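# Reattach the desk lamp's spring so its arm stays up

## Task

Put the desk lamp's detached spring back on its hook, so that the lamp arm stays raised with nothing supporting it.

## Robot and tools

Robot: two simulated arms, left_arm and right_arm, each with a two-finger gripper. The scene frame has its origin at table height, midway between the nominal bases, with +z up, +x out over the table, and left_arm on the +y side (this has nothing to do with which side of an image it shows up on). Calibrated bases in the scene frame: left_arm at (+0.029, +0.339, +0.047) m, quat_wxyz (+1.000, 0, 0, +0.019); right_arm at (-0.028, -0.289, +0.030) m, quat_wxyz (+1.000, 0, 0, -0.008). For both, up is +z in the base frame.

Frames: every hand pose, velocity and target an arm reports, plus its wrist camera pose, is in that arm's own base frame. Fixed cameras and the table use the scene frame. Offsets you command are along the axes of that arm's current Hand target. The gripper's fingers point along its +z and open and close along its y. end_effector_position is the spot between the finger pads, just under 1 cm behind the tips. Reported positions and orientations can be a few cm off, more when the arm is stretched.

Row format, shared by execute_actions and move: 14 numbers, each in [-1, 1]. Numbers 1-7 are left_arm: dx, dy, dz, rx, ry, rz, opening. Numbers 8-14 are right_arm in the same order. Always send all 14, even when only one arm moves. dx..rz are offsets from the Hand target as it stood when the action or move began, not poses. 1.0 equals 0.6 m of translation or 180 degrees of rotation, and rx, ry, rz form one rotation vector. Opening is absolute: +1 fully open (about 87 mm between pads), +0.5 about 69 mm, 0 about 43 mm, -0.5 about 18 mm, -1 closed. A 0 in the opening slot is a real command, so resend the current value to leave a gripper unchanged.

execute_actions(actions, cameras): actions is a list of actions. Each action is a list of up to 15 rows, one row per 1/30 s step, and the last row is held until 15 steps are used. Every row in an action is measured from that action's start pose. Repeating the same offset in a later action moves the arm further. An empty list just reports the state. cameras picks which images come back: omitted, null or ["all"] gives all, [] gives none, and an unknown name invalidates the call.

move(target, speed, blend, opening_speed, blocking, cameras): drives each gripper in a straight line toward target. target is one 14-number row or a list of up to 15 rows. Every row is an offset from the same starting Hand targets, not from the row before. speed is the top path speed in m/s (0.002 to 0.5, default 0.25; rotation capped at twice that in rad/s), given as one value or one per target. blend (m) rounds the corners between listed targets; 0 stops at each one. opening_speed (per second on the -1..+1 scale, at least 0.2) ramps the fingers. blocking=false returns after about 0.5 s while the motion continues. All paths finish together and are cut off at 10 s. Nothing avoids obstacles or the other arm. Faster moves lag and stray more and hit harder. Avoid paths close to an arm's own base, since they can flip its shoulder. The result adds a move: line: done, off_target, moving, held or fault, plus limits. paced means the pose was clipped, and held means a check blocked steps. done does not tell you whether anything was touched.

wait(seconds 0-10): lets time pass with the last commands held. stop(): brakes a running move. It needs stopping distance. zoom_image(camera, region=[x0,y0,x1,y1]) magnifies up to 504x504 px of the latest image from cam_head_left, cam_head_right, cam_left_wrist or cam_right_wrist (each 672x504, origin top-left). finished_scene(scene) ends the scene for good. Call it only once the lamp arm stays up with the robot not touching it.

Control behaviour: each step, the commanded pose is clipped to within 100 mm and 20 degrees of the measured pose. Hand target in a result is the last command after clipping, and it is the base for the next offsets. Grippers often settle short of the target, or sag and tilt from friction and weight. After each motion, check where the gripper ended up and correct by sending the remaining difference as an offset. A small command may do nothing or go sideways. An arm blocked by an object keeps pushing. To stop that, command its target back past the gripper, or send six zeros to re-request its Hand target.

Gripping: grip_measured uses the same scale as the opening command. To hold something, command about 0.04 below the reading at first contact for full force, or less below for a lighter grip. The pad force limit is about 20 N. Closing fast squeezes harder.

Results: hand positions and quaternions, Hand target, Tool commands, Joint positions (waist, shoulder, elbow, wrist pitch, wrist yaw, wrist roll, then gripper on a 0-1 scale), velocities (omitted or shown as within noise when still), and joint torques. Torques include gravity, have per-arm offsets, and the first three wrap at ±28 N m. Joint ranges (rad): waist -2.618..3.054, shoulder 0..3.142, elbow 0..3.142 (straight at 2.901), wrist pitch and yaw ±1.571, wrist roll ±2.094.

Avoid: knocking anything off the table, dropping or releasing moving parts, slams, hard hits or strong presses, and above all collisions between the two arms, which can end the scene. Watch for a MOTOR HOT line, which appears at 75 °C. At 90 °C the arm folds and stays idle, and at 100 °C it goes limp. Holding loads, staying stretched out, or pushing at an unreachable pose heats the motors. Time spent thinking also counts as scene time.

Each tool is called after "Emit:" as a command line: name --argument value for each argument, lists and objects as JSON in quotes; but a table of rows of numbers goes row by row, as --pt "numbers of a row", without its own name.

## Session

Emit:
execute_actions --actions '[]'

Scene clock: 0.00 s.
left_arm: end_effector_position=(+0.4054, -0.0066, +0.0857) grip_measured=+1.000 end_effector_quat_wxyz=(+0.609, -0.006, +0.793, -0.016) | right_arm: end_effector_position=(+0.3699, -0.0365, +0.0347) grip_measured=+0.981 end_effector_quat_wxyz=(+0.533, +0.076, +0.842, -0.038)
Joint positions: left_arm=[-0.009 1.517 0.441 0.817 0.009 -0.031 1] | right_arm=[-0.064 1.525 0.384 0.697 0.088 0.061 0.99]
Joint velocities: within noise
Joint torques (N m): no reading
Motor temperatures (°C): left_arm=[31 46 45 41 27 27 27] | right_arm=[32 38 39 44 26 25 30]
Heat: left arm: 46 °C; right arm: 44 °C.
Hand target: left_arm +0.4097, -0.0066, +0.0956; +0.621, -0.006, +0.784, -0.016 | right_arm +0.3737, -0.0368, +0.0409; +0.541, +0.076, +0.837, -0.038
Tool commands: left_gripper/opening=+1.0 right_gripper/opening=+1.0

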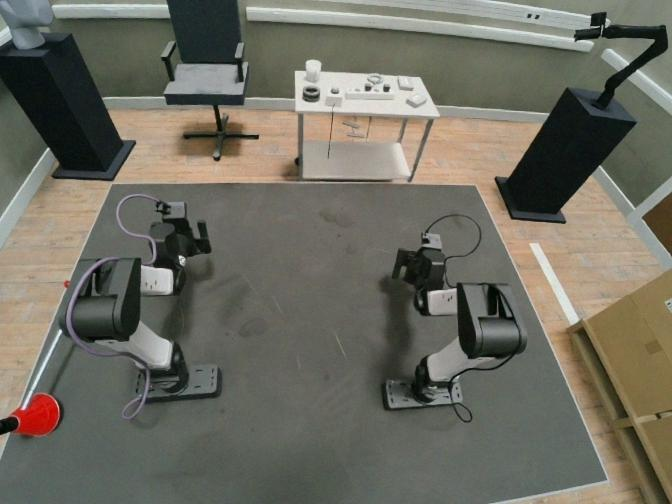

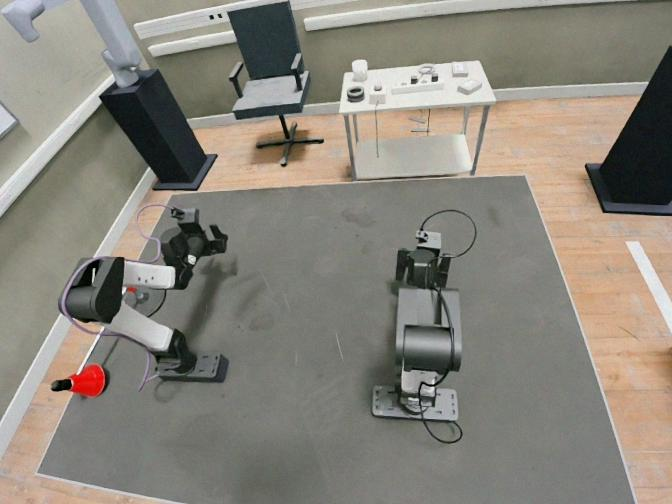

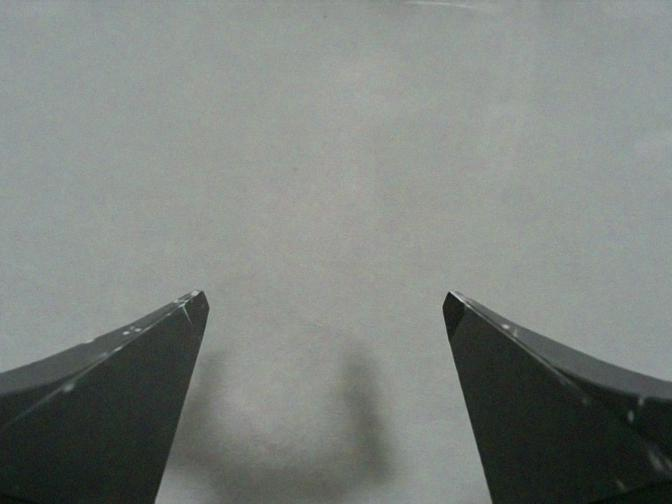

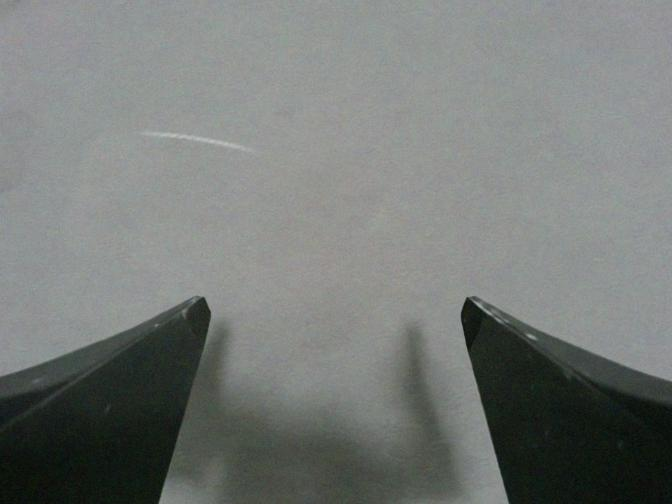

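Emit:
zoom_image --camera "cam_head_left" --region '[0, 250, 170, 450]'

Emit:
zoom_image --camera "cam_head_right" --region '[30, 240, 200, 420]'

Scaled by 2.520 from the camera's 672x504 image, which has a finer 960x720 frame.

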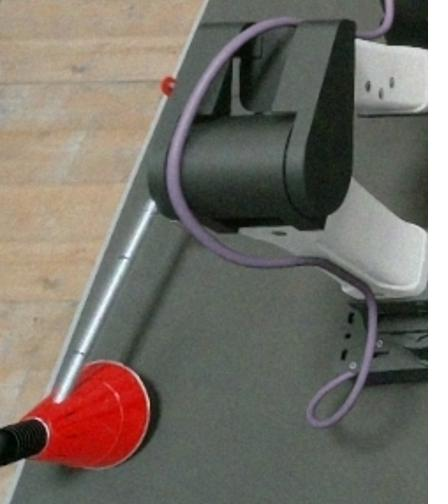

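Scaled by 2.800 from the camera's 672x504 image, which has a finer 960x720 frame.

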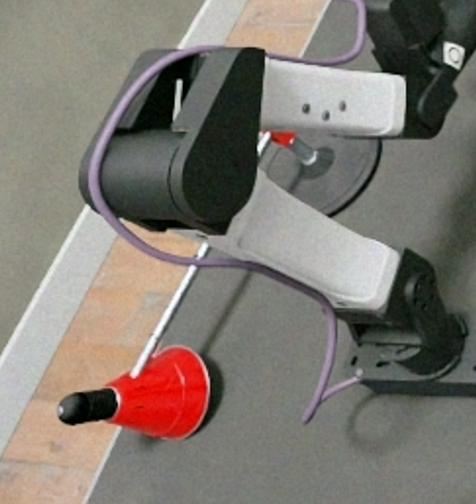

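Emit:
move --target '[-0.08,-0.43,-0.17,0.25,0,0,1,0,0,0,0,0,0,1]'

Emit:
zoom_image --camera "cam_head_left" --region '[0, 180, 220, 450]'

Emit:
zoom_image --camera "cam_head_right" --region '[30, 190, 230, 420]'

Scene clock: 10.57 s.
left_arm: end_effector_position=(+0.3165, -0.2546, +0.1638) grip_measured=+1.000 end_effector_quat_wxyz=(+0.572, +0.231, +0.726, -0.305) | right_arm: end_effector_position=(+0.3699, -0.0365, +0.0347) grip_measured=+0.981 end_effector_quat_wxyz=(+0.533, +0.076, +0.842, -0.038)
Joint positions: left_arm=[-0.564 1.304 0.551 0.587 0.231 -0.143 1] | right_arm=[-0.064 1.525 0.384 0.697 0.088 0.061 0.99]
Joint torques (N m): left_arm=[-0.46 -3.29 7.92 1.98 0.1 -0.19] | right_arm=[-0.24 -5.86 6.83 1.7 0.05 -0.04]
Hand target: left_arm +0.3186, -0.2613, +0.1739; +0.576, +0.232, +0.718, -0.315 | right_arm +0.3737, -0.0368, +0.0409; +0.541, +0.076, +0.837, -0.038
Off the commanded pose: left_arm 0.012 m, 2 deg | right_arm 0.007 m, 1 deg.
move: off_target (left_arm)

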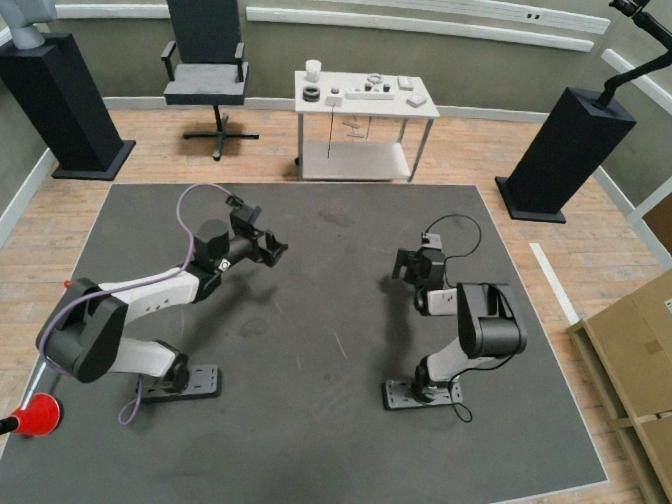

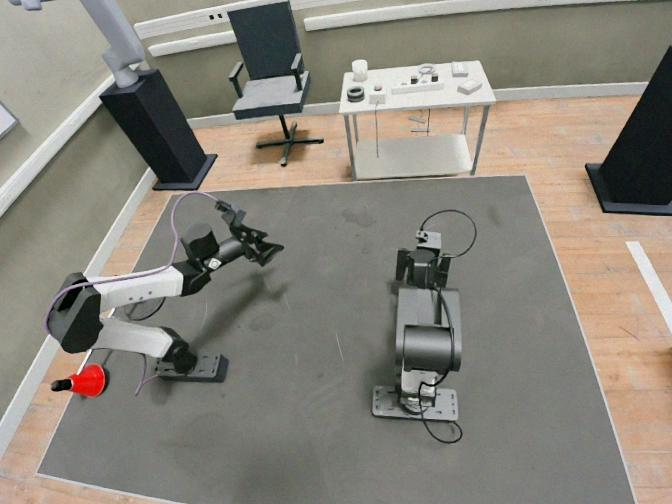

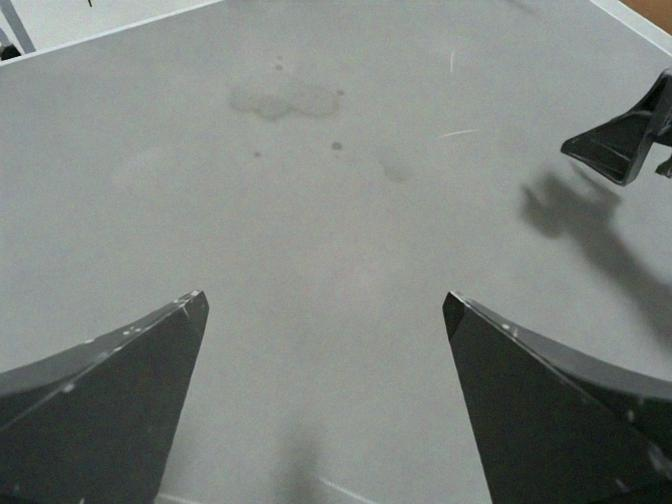

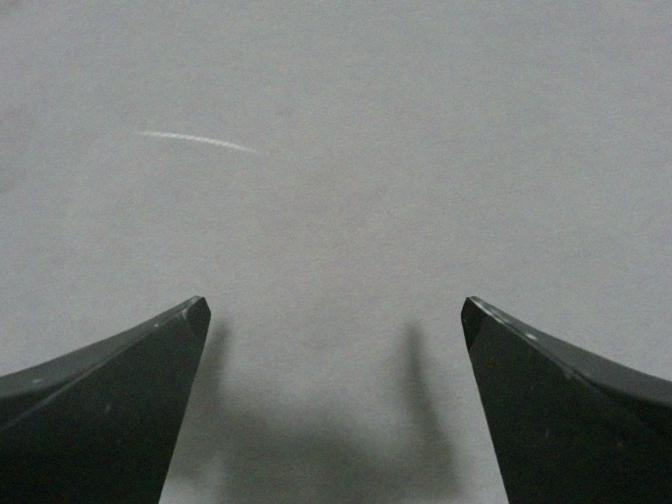

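Scaled by 1.867 from the camera's 672x504 image, which has a finer 960x720 frame.

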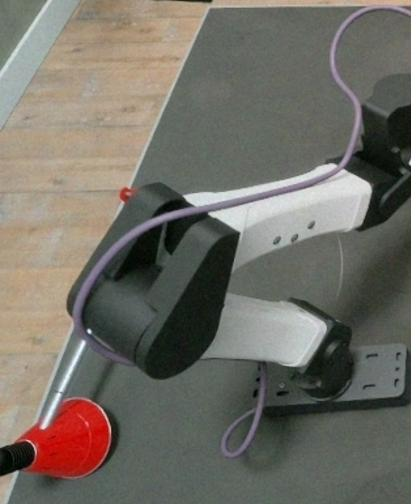

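Scaled by 2.191 from the camera's 672x504 image, which has a finer 960x720 frame.

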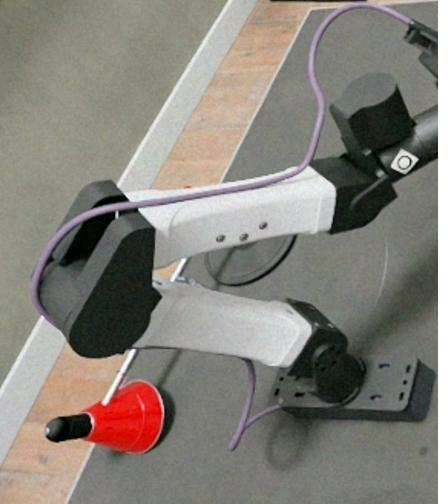

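Emit:
move --target '[-0.27,0.35,-0.33,-0.265,0,0,1,0,0,0,0,0,0,1]'

Emit:
zoom_image --camera "cam_head_left" --region '[0, 180, 220, 450]'

Emit:
zoom_image --camera "cam_head_right" --region '[30, 190, 230, 420]'

Scene clock: 19.53 s.
left_arm: end_effector_position=(+0.3655, +0.0270, +0.3096) grip_measured=+1.000 end_effector_quat_wxyz=(+0.613, -0.020, +0.790, -0.007) | right_arm: end_effector_position=(+0.3699, -0.0365, +0.0347) grip_measured=+0.981 end_effector_quat_wxyz=(+0.533, +0.076, +0.842, -0.038)
Joint positions: left_arm=[0.127 1.068 1.097 -0.282 0.109 -0.008 1] | right_arm=[-0.064 1.525 0.384 0.697 0.088 0.061 0.99]
Joint torques (N m): left_arm=[0.75 -2.09 8.35 1.94 -0.07 -0.01] | right_arm=[-0.25 -5.87 6.84 1.7 0.05 -0.04]
Hand target: left_arm +0.3670, +0.0315, +0.3202; +0.620, -0.020, +0.784, +0.002 | right_arm +0.3737, -0.0368, +0.0409; +0.541, +0.076, +0.837, -0.038
Off the commanded pose: left_arm 0.012 m, 2 deg | right_arm 0.007 m, 1 deg.
move: off_target (left_arm)

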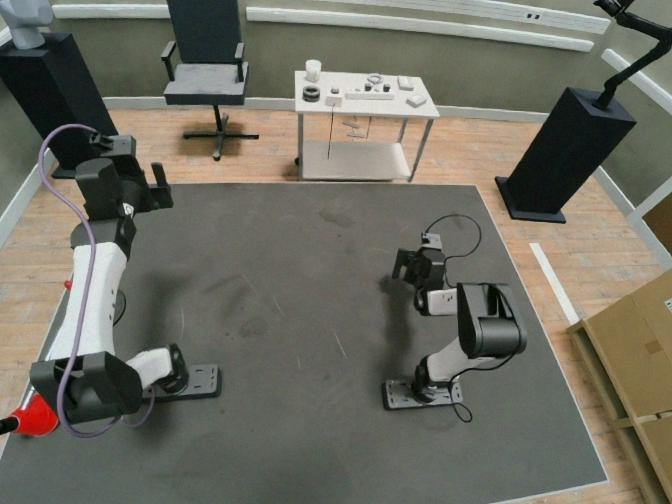

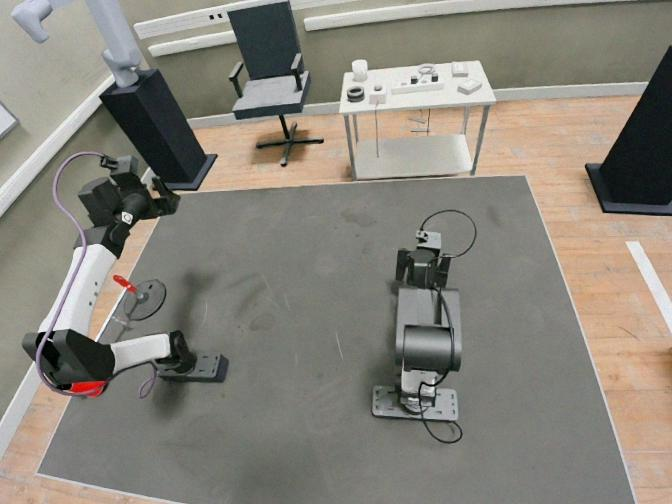

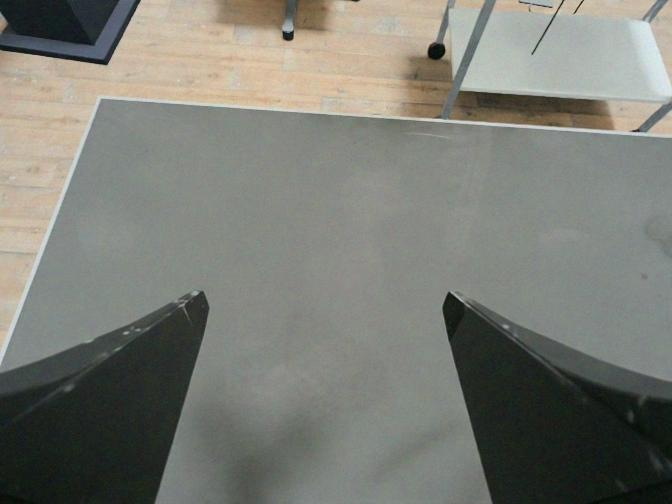

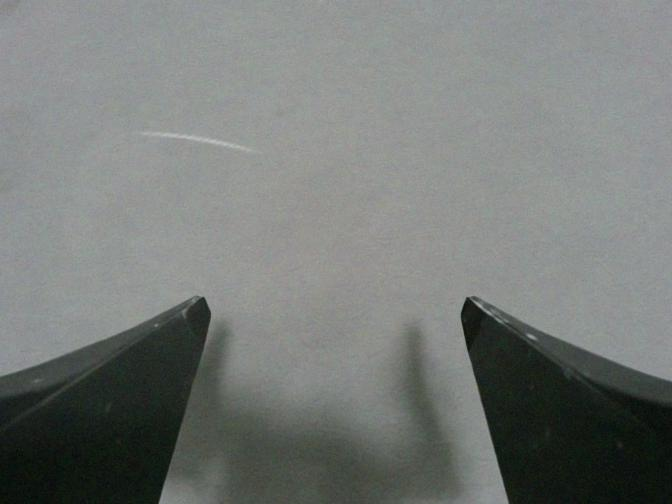

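Scaled by 1.867 from the camera's 672x504 image, which has a finer 960x720 frame.

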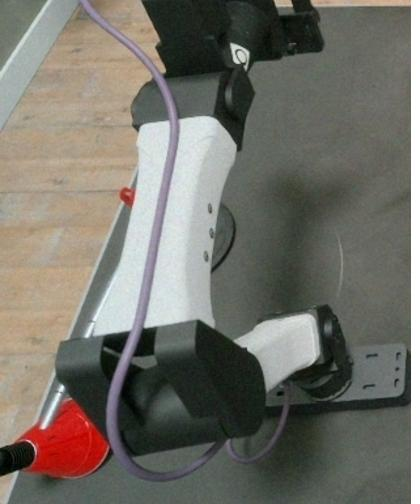

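Scaled by 2.191 from the camera's 672x504 image, which has a finer 960x720 frame.

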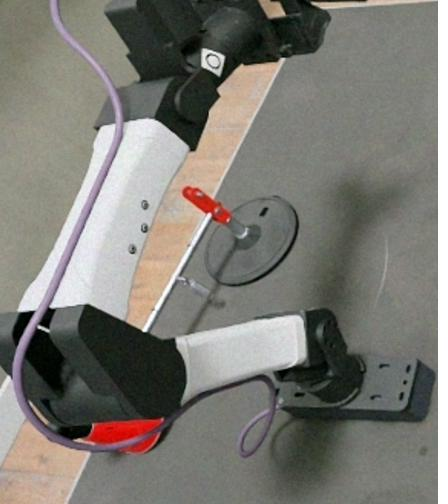

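Emit:
move --target '[-0.14,0.2,-0.12,-0.1,0.42,0.05,1,0,0,0,0,0,0,1]'

Emit:
zoom_image --camera "cam_head_right" --region '[30, 190, 230, 420]'

Scene clock: 36.50 s.
left_arm: end_effector_position=(+0.3092, +0.1523, +0.4185) grip_measured=+1.000 end_effector_quat_wxyz=(+0.330, -0.002, +0.893, +0.307) | right_arm: end_effector_position=(+0.3699, -0.0365, +0.0347) grip_measured=+0.981 end_effector_quat_wxyz=(+0.533, +0.076, +0.842, -0.038)
Joint positions: left_arm=[0.196 1.759 2.603 -1.559 -0.439 0.395 1] | right_arm=[-0.064 1.525 0.384 0.697 0.088 0.061 0.99]
Joint torques (N m): left_arm=[-0.64 -4.07 3.34 1.63 -0.21 -0.05] | right_arm=[-0.23 -5.87 6.84 1.7 0.04 -0.05]
Hand target: left_arm +0.3120, +0.1518, +0.4160; +0.184, -0.024, +0.953, +0.238 | right_arm +0.3737, -0.0368, +0.0409; +0.541, +0.076, +0.837, -0.038
Off the commanded pose: left_arm 0.004 m, 44 deg; orientation clipped | right_arm 0.007 m, 1 deg.
joint sent to its limit (left arm) — joint 4 (wrist pitch), lower limit. The joint targets are off in orientation, not in position.
move: off_target (left_arm); limits=paced

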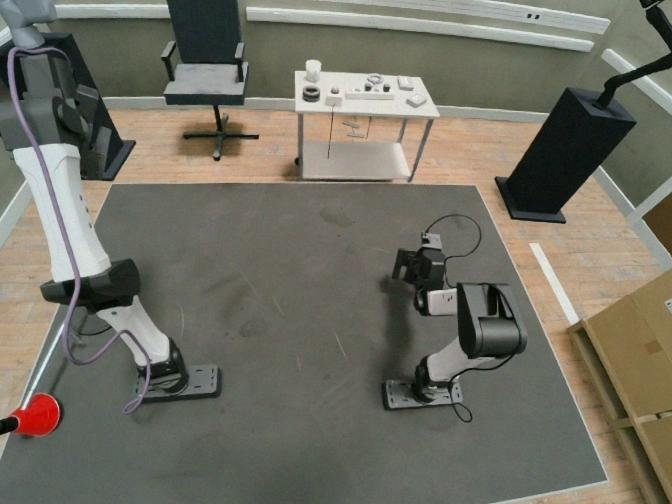

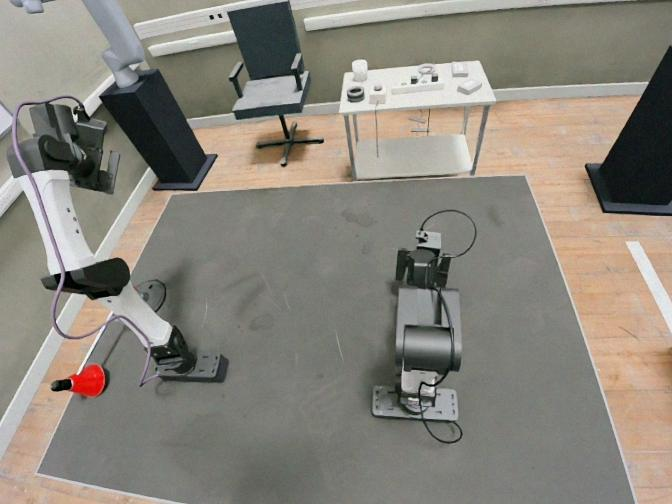

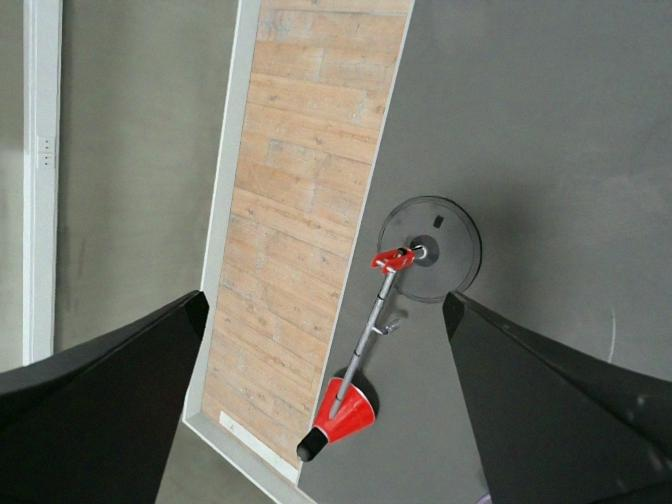

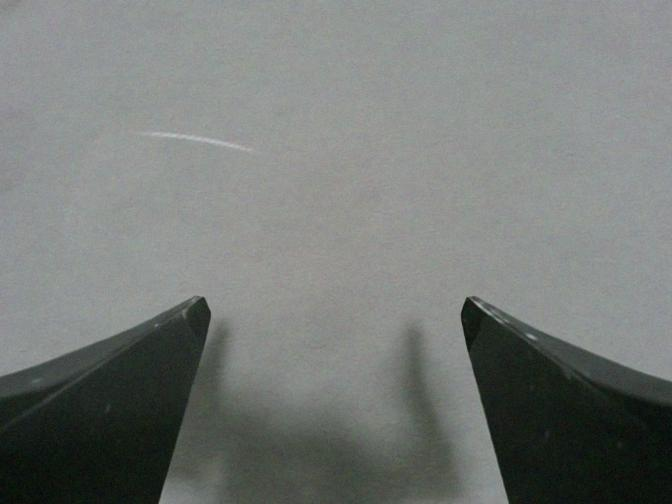

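Scaled by 2.191 from the camera's 672x504 image, which has a finer 960x720 frame.

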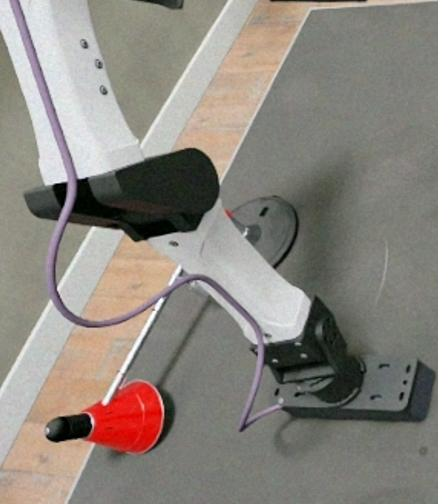

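Emit:
zoom_image --camera "cam_left_wrist" --region '[280, 180, 500, 480]'

Emit:
zoom_image --camera "cam_left_wrist" --region '[360, 190, 480, 345]'

Scaled by 1.680 from the camera's 672x504 image, which has a finer 960x720 frame.

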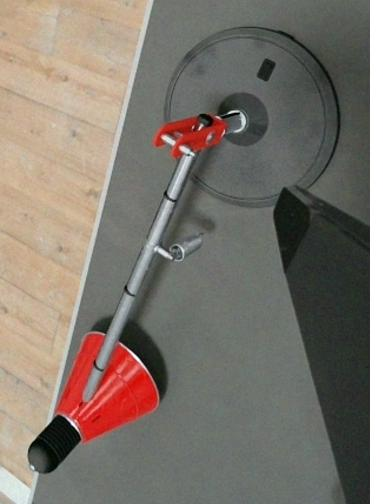

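Scaled by 3.252 from the camera's 672x504 image, which has a finer 960x720 frame.

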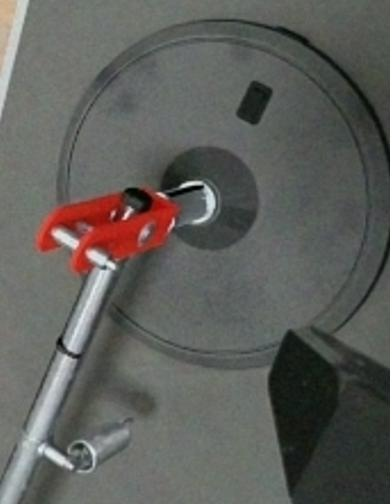

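Emit:
move --target '[0,0,0,0,0,0,1,-0.105,0.725,-0.424,-0.528,-0.053,-0.168,1]' --cameras '["cam_right_wrist","cam_head_right"]'

Scene clock: 68.03 s.
left_arm: end_effector_position=(+0.3089, +0.1528, +0.4187) grip_measured=+1.000 end_effector_quat_wxyz=(+0.329, -0.002, +0.892, +0.309) | right_arm: end_effector_position=(+0.2419, +0.4180, +0.2017) grip_measured=+0.981 end_effector_quat_wxyz=(-0.448, +0.535, -0.555, -0.453)
Joint positions: left_arm=[0.196 1.759 2.603 -1.559 -0.442 0.396 1] | right_arm=[0.811 1.645 1.071 0.32 -0.731 -0.148 0.99]
Joint torques (N m): left_arm=[-0.79 -4.07 3.3 1.63 -0.22 -0.06] | right_arm=[0.2 -7.25 11.15 1.49 -0.17 -0.21]
Hand target: left_arm +0.3120, +0.1517, +0.4160; +0.184, -0.024, +0.953, +0.238 | right_arm +0.2431, +0.4235, +0.2109; -0.455, +0.542, -0.542, -0.454
Off the commanded pose: left_arm 0.004 m, 20 deg; orientation clipped | right_arm 0.011 m, 2 deg.
joint sent to its limit (left arm) — joint 4 (wrist pitch), lower limit. The joint targets are off in orientation, not in position.
move: off_target (left_arm, right_arm); limits=paced
Images, in order: cam_head_right, cam_right_wrist.

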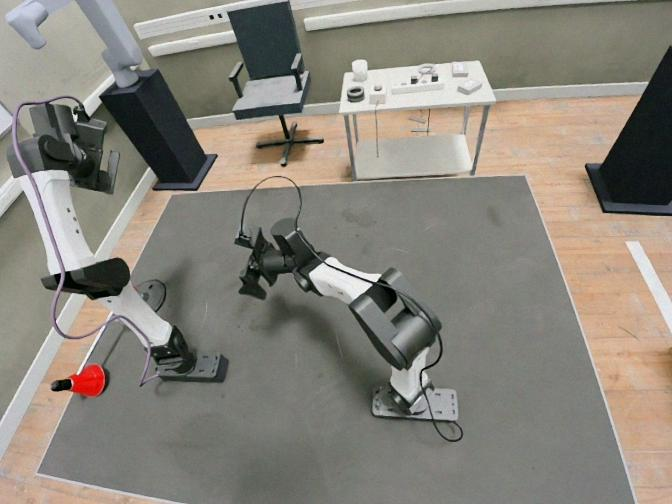

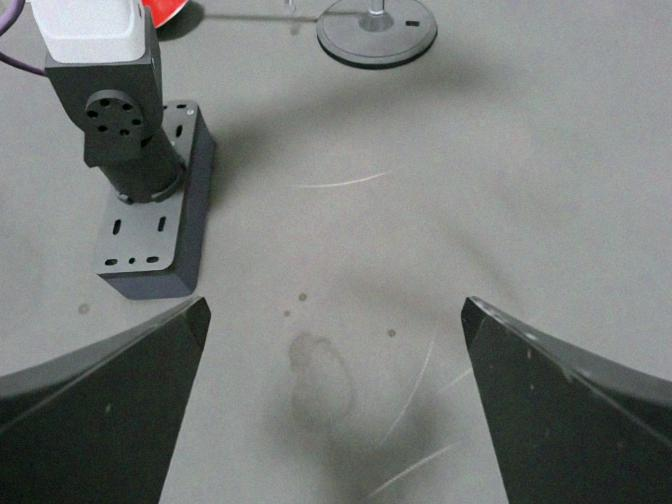

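Emit:
move --target '[0,0,0,0,0,0,1,0.1,0.0,0.12,0,-0.2,0,1]' --cameras '["cam_right_wrist"]'

Scene clock: 72.20 s.
left_arm: end_effector_position=(+0.3088, +0.1529, +0.4188) grip_measured=+1.000 end_effector_quat_wxyz=(+0.329, -0.002, +0.892, +0.309) | right_arm: end_effector_position=(+0.2426, +0.4792, +0.1317) grip_measured=+0.981 end_effector_quat_wxyz=(+0.557, -0.431, +0.442, +0.556)
Joint positions: left_arm=[0.196 1.759 2.603 -1.559 -0.443 0.396 1] | right_arm=[0.893 2.226 0.966 1.562 -0.642 0.196 0.99]
Joint torques (N m): left_arm=[-0.79 -4.05 3.29 1.63 -0.22 -0.06] | right_arm=[0.31 -9.72 7.61 1.57 0.22 0.11]
Hand target: left_arm +0.3120, +0.1517, +0.4160; +0.184, -0.024, +0.953, +0.238 | right_arm +0.2432, +0.4839, +0.1394; +0.600, -0.375, +0.375, +0.599
Off the commanded pose: left_arm 0.004 m, 20 deg; orientation clipped | right_arm 0.009 m, 12 deg.
joint sent to its limit (left arm) — joint 4 (wrist pitch), lower limit. The joint targets are off in orientation, not in position.
joint sent to its limit (right arm) — joint 4 (wrist pitch), upper limit. The joint targets are off in orientation, not in position.
move: off_target (left_arm, right_arm); limits=paced
Images, in order: cam_right_wrist.

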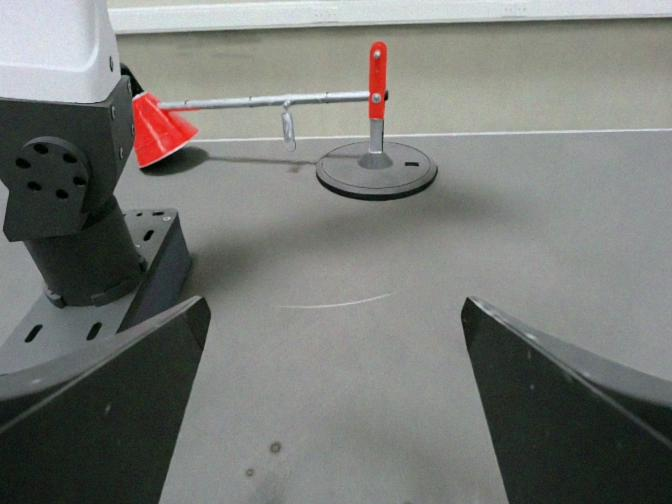

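Emit:
zoom_image --camera "cam_right_wrist" --region '[240, 30, 450, 210]'

Emit:
zoom_image --camera "cam_right_wrist" --region '[265, 80, 325, 160]'

Emit:
zoom_image --camera "cam_right_wrist" --region '[350, 35, 410, 125]'

Scaled by 2.400 from the camera's 672x504 image, which has a finer 960x720 frame.

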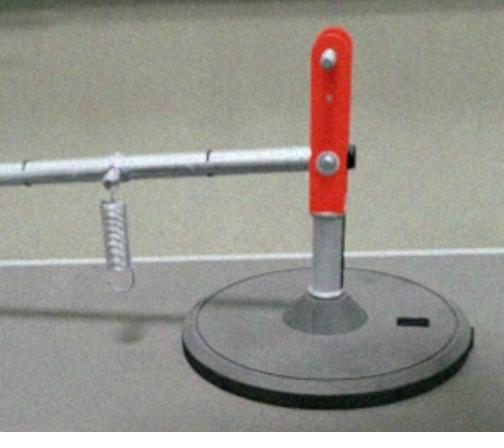

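Scaled by 6.300 from the camera's 672x504 image, which has a finer 960x720 frame.

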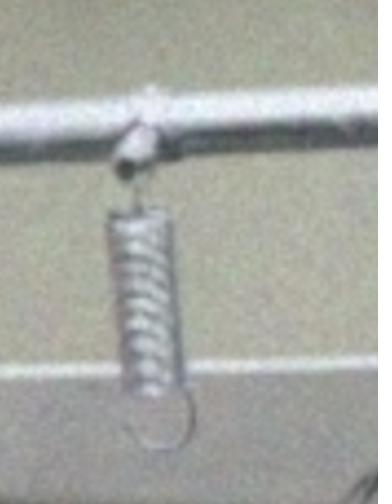

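Scaled by 5.600 from the camera's 672x504 image, which has a finer 960x720 frame.

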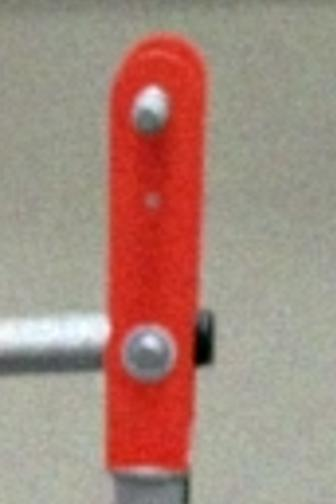

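Emit:
move --target '[0.258,-0.005,0.158,0.027,0.212,-0.467,1,0,0,0,0,0,0,1]'

Scene clock: 120.17 s.
left_arm: end_effector_position=(+0.2035, +0.2026, +0.2734) grip_measured=+1.000 end_effector_quat_wxyz=(-0.179, +0.693, -0.698, -0.006) | right_arm: end_effector_position=(+0.2428, +0.4792, +0.1319) grip_measured=+0.981 end_effector_quat_wxyz=(+0.558, -0.430, +0.442, +0.556)
Joint positions: left_arm=[0.89 1.566 1.916 -1.561 0.026 -0.677 1] | right_arm=[0.893 2.226 0.966 1.563 -0.64 0.197 0.99]
Joint torques (N m): left_arm=[0.87 -6.71 4.63 1.02 0.04 -0.17] | right_arm=[0.34 -9.72 7.6 1.58 0.2 0.11]
Motor temperatures (°C): left_arm=[30 43 44 39 27 26 27] | right_arm=[31 44 43 42 25 24 28]
Hand target: left_arm +0.2004, +0.1993, +0.2809; -0.006, +0.707, -0.708, -0.001 | right_arm +0.2432, +0.4839, +0.1393; +0.600, -0.375, +0.375, +0.599
Off the commanded pose: left_arm 0.009 m, 21 deg; orientation clipped | right_arm 0.009 m, 12 deg.
joint sent to its limit (left arm) — joint 4 (wrist pitch), lower limit. The joint targets are off in orientation, not in position.
joint sent to its limit (right arm) — joint 4 (wrist pitch), upper limit. The joint targets are off in orientation, not in position.
move: off_target (left_arm, right_arm); limits=paced

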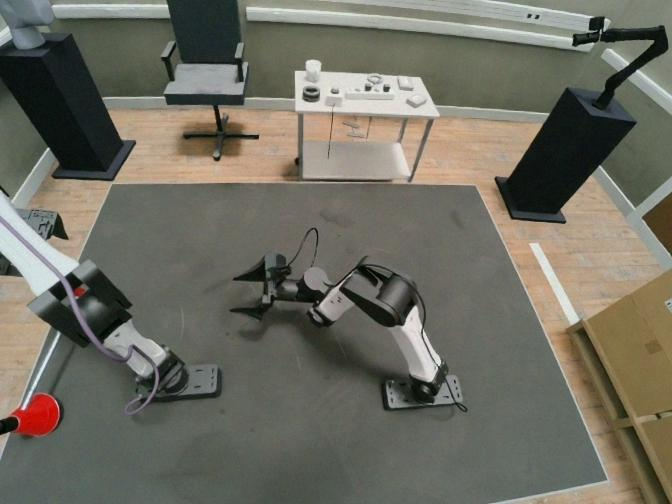

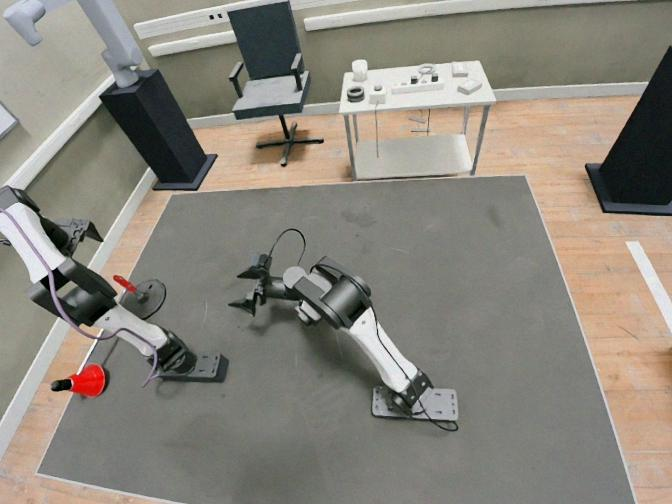

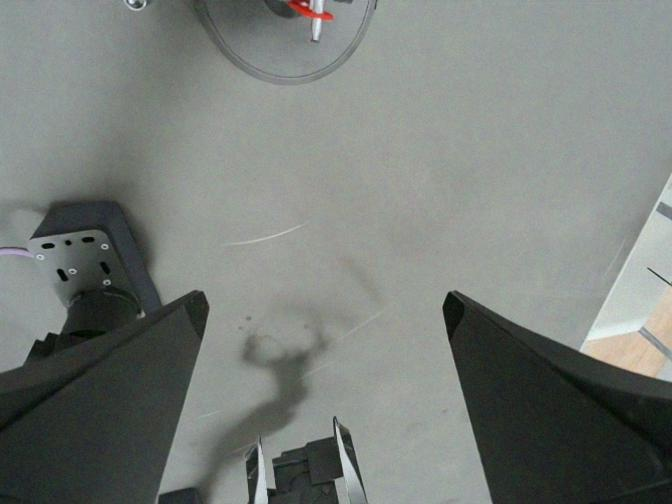

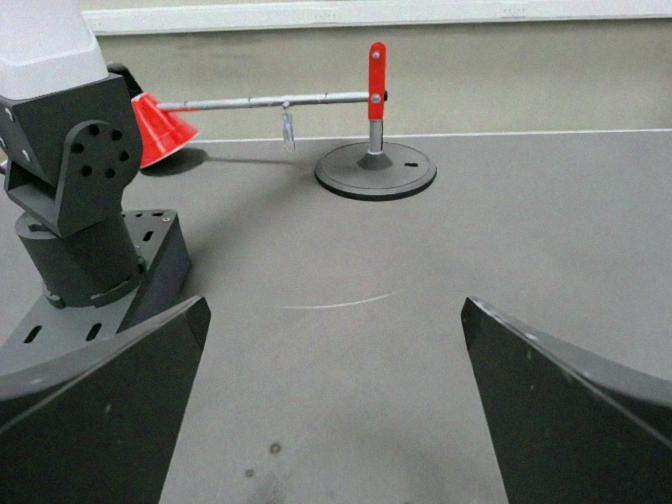

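Emit:
move --target '[-0.12,0.0,0,0,0,0,1,0,0,0,0,0,0,1]' --cameras '["cam_left_wrist","cam_right_wrist"]'

Scene clock: 128.67 s.
left_arm: end_effector_position=(+0.2009, +0.2672, +0.2764) grip_measured=+1.000 end_effector_quat_wxyz=(-0.192, +0.702, -0.685, -0.021) | right_arm: end_effector_position=(+0.2429, +0.4792, +0.1319) grip_measured=+0.981 end_effector_quat_wxyz=(+0.558, -0.430, +0.442, +0.556)
Joint positions: left_arm=[1.016 1.746 2.124 -1.563 0.041 -0.586 1] | right_arm=[0.893 2.226 0.966 1.563 -0.64 0.197 0.99]
Joint torques (N m): left_arm=[0.64 -5.53 6.52 1.09 -0.04 0.01] | right_arm=[0.34 -9.7 7.6 1.57 0.2 0.11]
Hand target: left_arm +0.2005, +0.2714, +0.2815; -0.020, +0.707, -0.707, -0.002 | right_arm +0.2432, +0.4839, +0.1393; +0.600, -0.375, +0.375, +0.599
Off the commanded pose: left_arm 0.007 m, 22 deg; orientation clipped | right_arm 0.009 m, 12 deg.
joint read past its limit (left arm) — joint 4 (wrist pitch), lower limit.
joint sent to its limit (left arm) — joint 4 (wrist pitch), lower limit. The joint targets are off in orientation, not in position.
joint sent to its limit (right arm) — joint 4 (wrist pitch), upper limit. The joint targets are off in orientation, not in position.
move: off_target (left_arm, right_arm); limits=paced
Images, in order: cam_left_wrist, cam_right_wrist.

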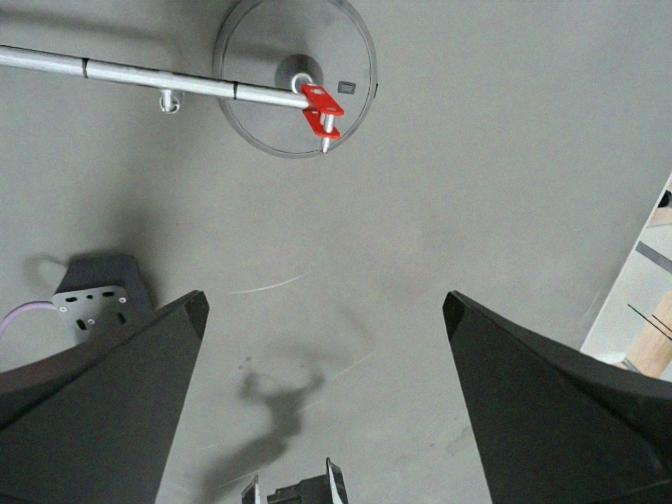

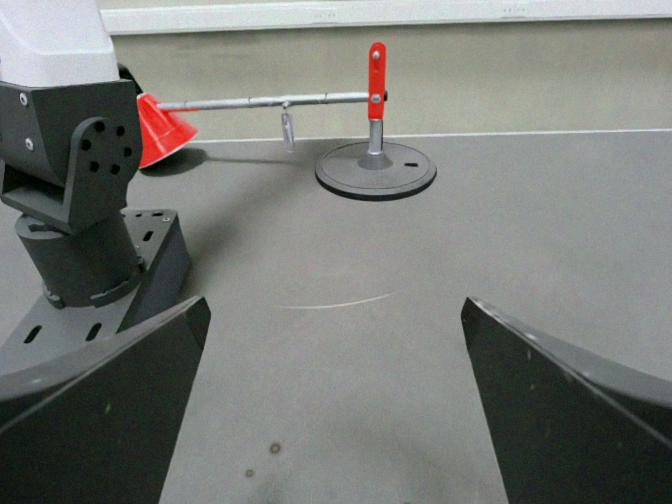

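Emit:
move --target '[0.067,0.0,0.217,0,0,0,1,0,0,0,0,0,0,1]' --cameras '["cam_left_wrist","cam_right_wrist"]'

Scene clock: 155.50 s.
left_arm: end_effector_position=(+0.2003, +0.2319, +0.1494) grip_measured=+1.000 end_effector_quat_wxyz=(-0.010, +0.706, -0.708, +0.004) | right_arm: end_effector_position=(+0.2429, +0.4792, +0.1319) grip_measured=+0.981 end_effector_quat_wxyz=(+0.558, -0.430, +0.442, +0.556)
Joint positions: left_arm=[0.944 1.816 1.693 -1.43 0.011 -0.624 1] | right_arm=[0.893 2.226 0.966 1.563 -0.64 0.197 0.99]
Joint torques (N m): left_arm=[-0.47 -6.98 5.44 0.56 -0.13 -0.17] | right_arm=[0.34 -9.72 7.61 1.57 0.2 0.11]
Hand target: left_arm +0.2036, +0.2352, +0.1501; -0.020, +0.707, -0.707, -0.002 | right_arm +0.2432, +0.4839, +0.1393; +0.600, -0.375, +0.375, +0.599
Off the commanded pose: left_arm 0.005 m, 1 deg | right_arm 0.009 m, 12 deg.
joint sent to its limit (right arm) — joint 4 (wrist pitch), upper limit. The joint targets are off in orientation, not in position.
move: off_target (right_arm)
Images, in order: cam_left_wrist, cam_right_wrist.

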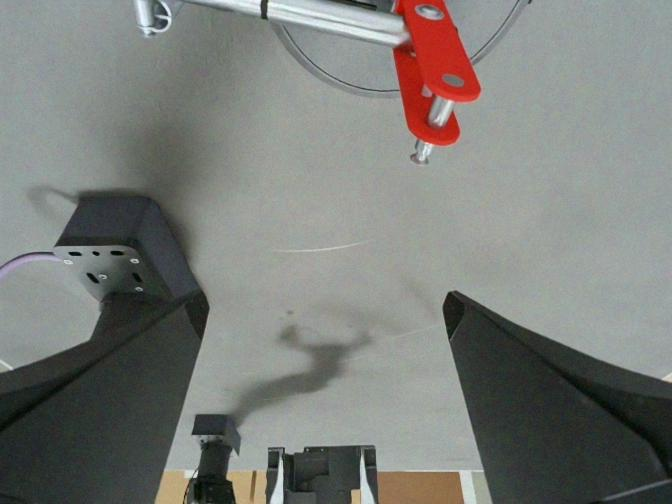

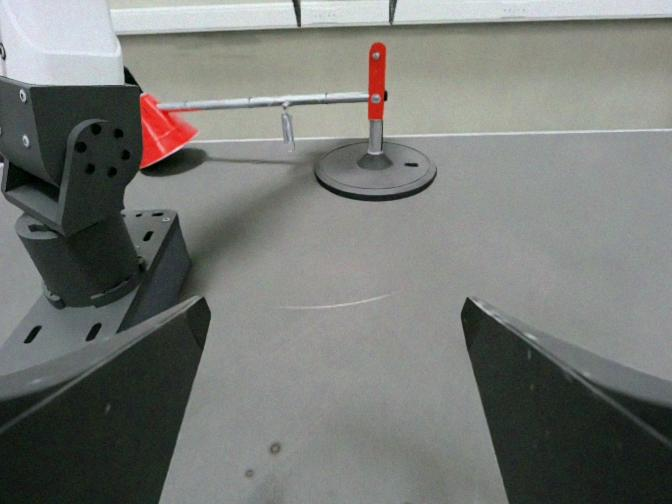

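Emit:
move --target '[-0.033,-0.06,0.01,0,0,0,1,0,0,0,0,0,0,1]' --cameras '["cam_left_wrist","cam_right_wrist"]'

Scene clock: 169.50 s.
left_arm: end_effector_position=(+0.2380, +0.2534, +0.1419) grip_measured=+1.000 end_effector_quat_wxyz=(-0.017, +0.705, -0.709, +0.002) | right_arm: end_effector_position=(+0.2429, +0.4792, +0.1319) grip_measured=+0.981 end_effector_quat_wxyz=(+0.558, -0.430, +0.442, +0.556)
Joint positions: left_arm=[0.896 1.963 1.861 -1.435 0.008 -0.671 1] | right_arm=[0.893 2.226 0.966 1.563 -0.64 0.197 0.99]
Joint torques (N m): left_arm=[-0.28 -7.43 7.08 0.33 -0.12 -0.18] | right_arm=[0.34 -9.72 7.61 1.57 0.2 0.11]
Hand target: left_arm +0.2398, +0.2552, +0.1456; -0.020, +0.707, -0.707, -0.002 | right_arm +0.2432, +0.4839, +0.1393; +0.600, -0.375, +0.375, +0.599
Off the commanded pose: left_arm 0.004 m, 1 deg | right_arm 0.009 m, 12 deg.
joint sent to its limit (right arm) — joint 4 (wrist pitch), upper limit. The joint targets are off in orientation, not in position.
move: off_target (right_arm)
Images, in order: cam_left_wrist, cam_right_wrist.

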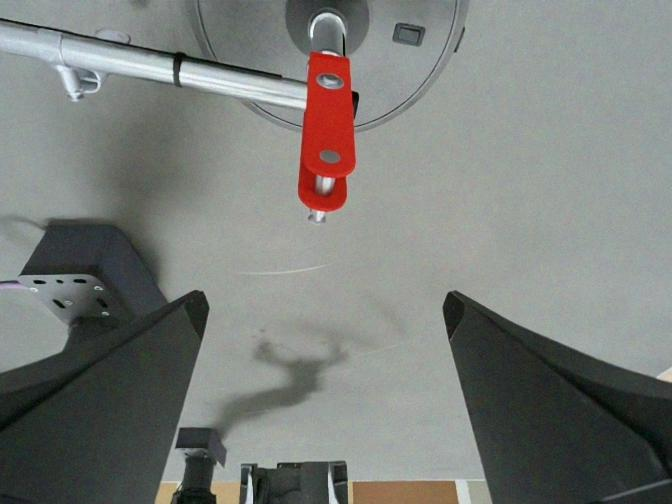

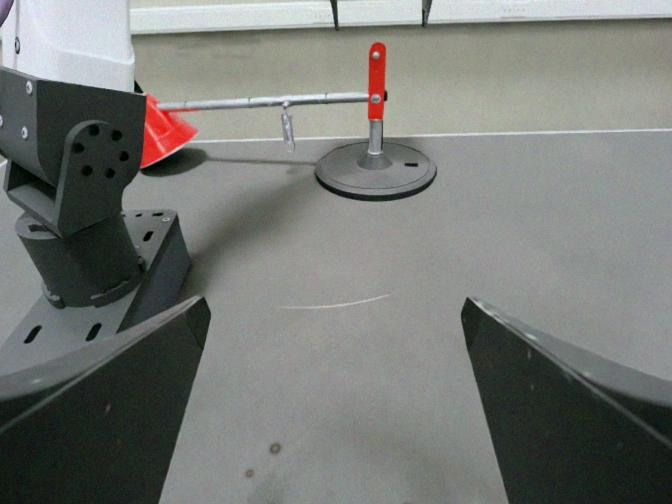

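Emit:
move --target '[0,0,0.1,0,0,0,1,0,0,0,0,0,0,1]' --speed 0.12 --cameras '["cam_left_wrist","cam_right_wrist"]'

Scene clock: 176.13 s.
left_arm: end_effector_position=(+0.2386, +0.2544, +0.0881) grip_measured=+1.000 end_effector_quat_wxyz=(-0.015, +0.706, -0.708, +0.002) | right_arm: end_effector_position=(+0.2429, +0.4792, +0.1319) grip_measured=+0.981 end_effector_quat_wxyz=(+0.558, -0.430, +0.442, +0.556)
Joint positions: left_arm=[0.896 1.965 1.65 -1.226 0.008 -0.671 1] | right_arm=[0.893 2.226 0.966 1.563 -0.64 0.197 0.99]
Joint torques (N m): left_arm=[-0.29 -7.54 5.15 0.6 -0.12 -0.18] | right_arm=[0.32 -9.7 7.6 1.57 0.19 0.11]
Motor temperatures (°C): left_arm=[29 45 45 34 27 26 26] | right_arm=[31 45 43 40 24 24 27]
Hand target: left_arm +0.2413, +0.2570, +0.0857; -0.020, +0.707, -0.707, -0.002 | right_arm +0.2432, +0.4839, +0.1393; +0.600, -0.375, +0.375, +0.599
Off the commanded pose: left_arm 0.004 m, 1 deg | right_arm 0.009 m, 12 deg.
joint sent to its limit (right arm) — joint 4 (wrist pitch), upper limit. The joint targets are off in orientation, not in position.
move: off_target (right_arm)
Images, in order: cam_left_wrist, cam_right_wrist.

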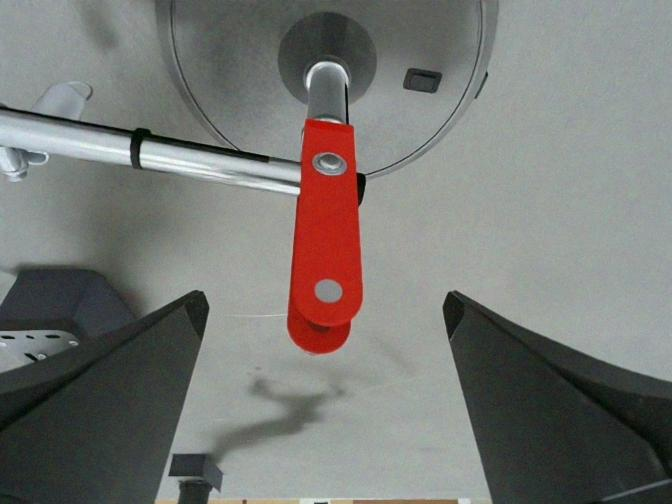

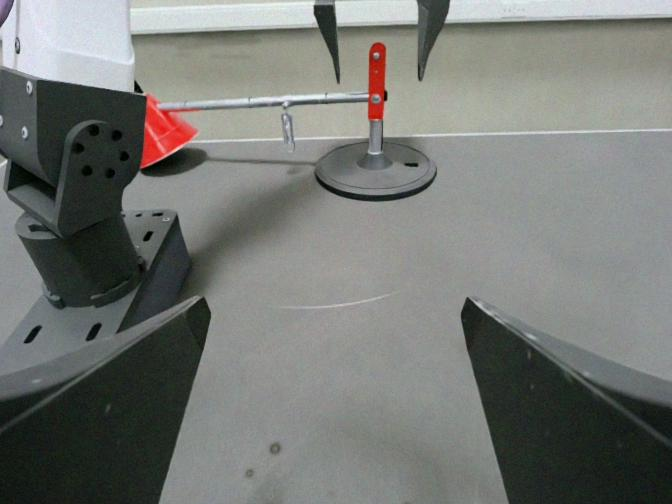

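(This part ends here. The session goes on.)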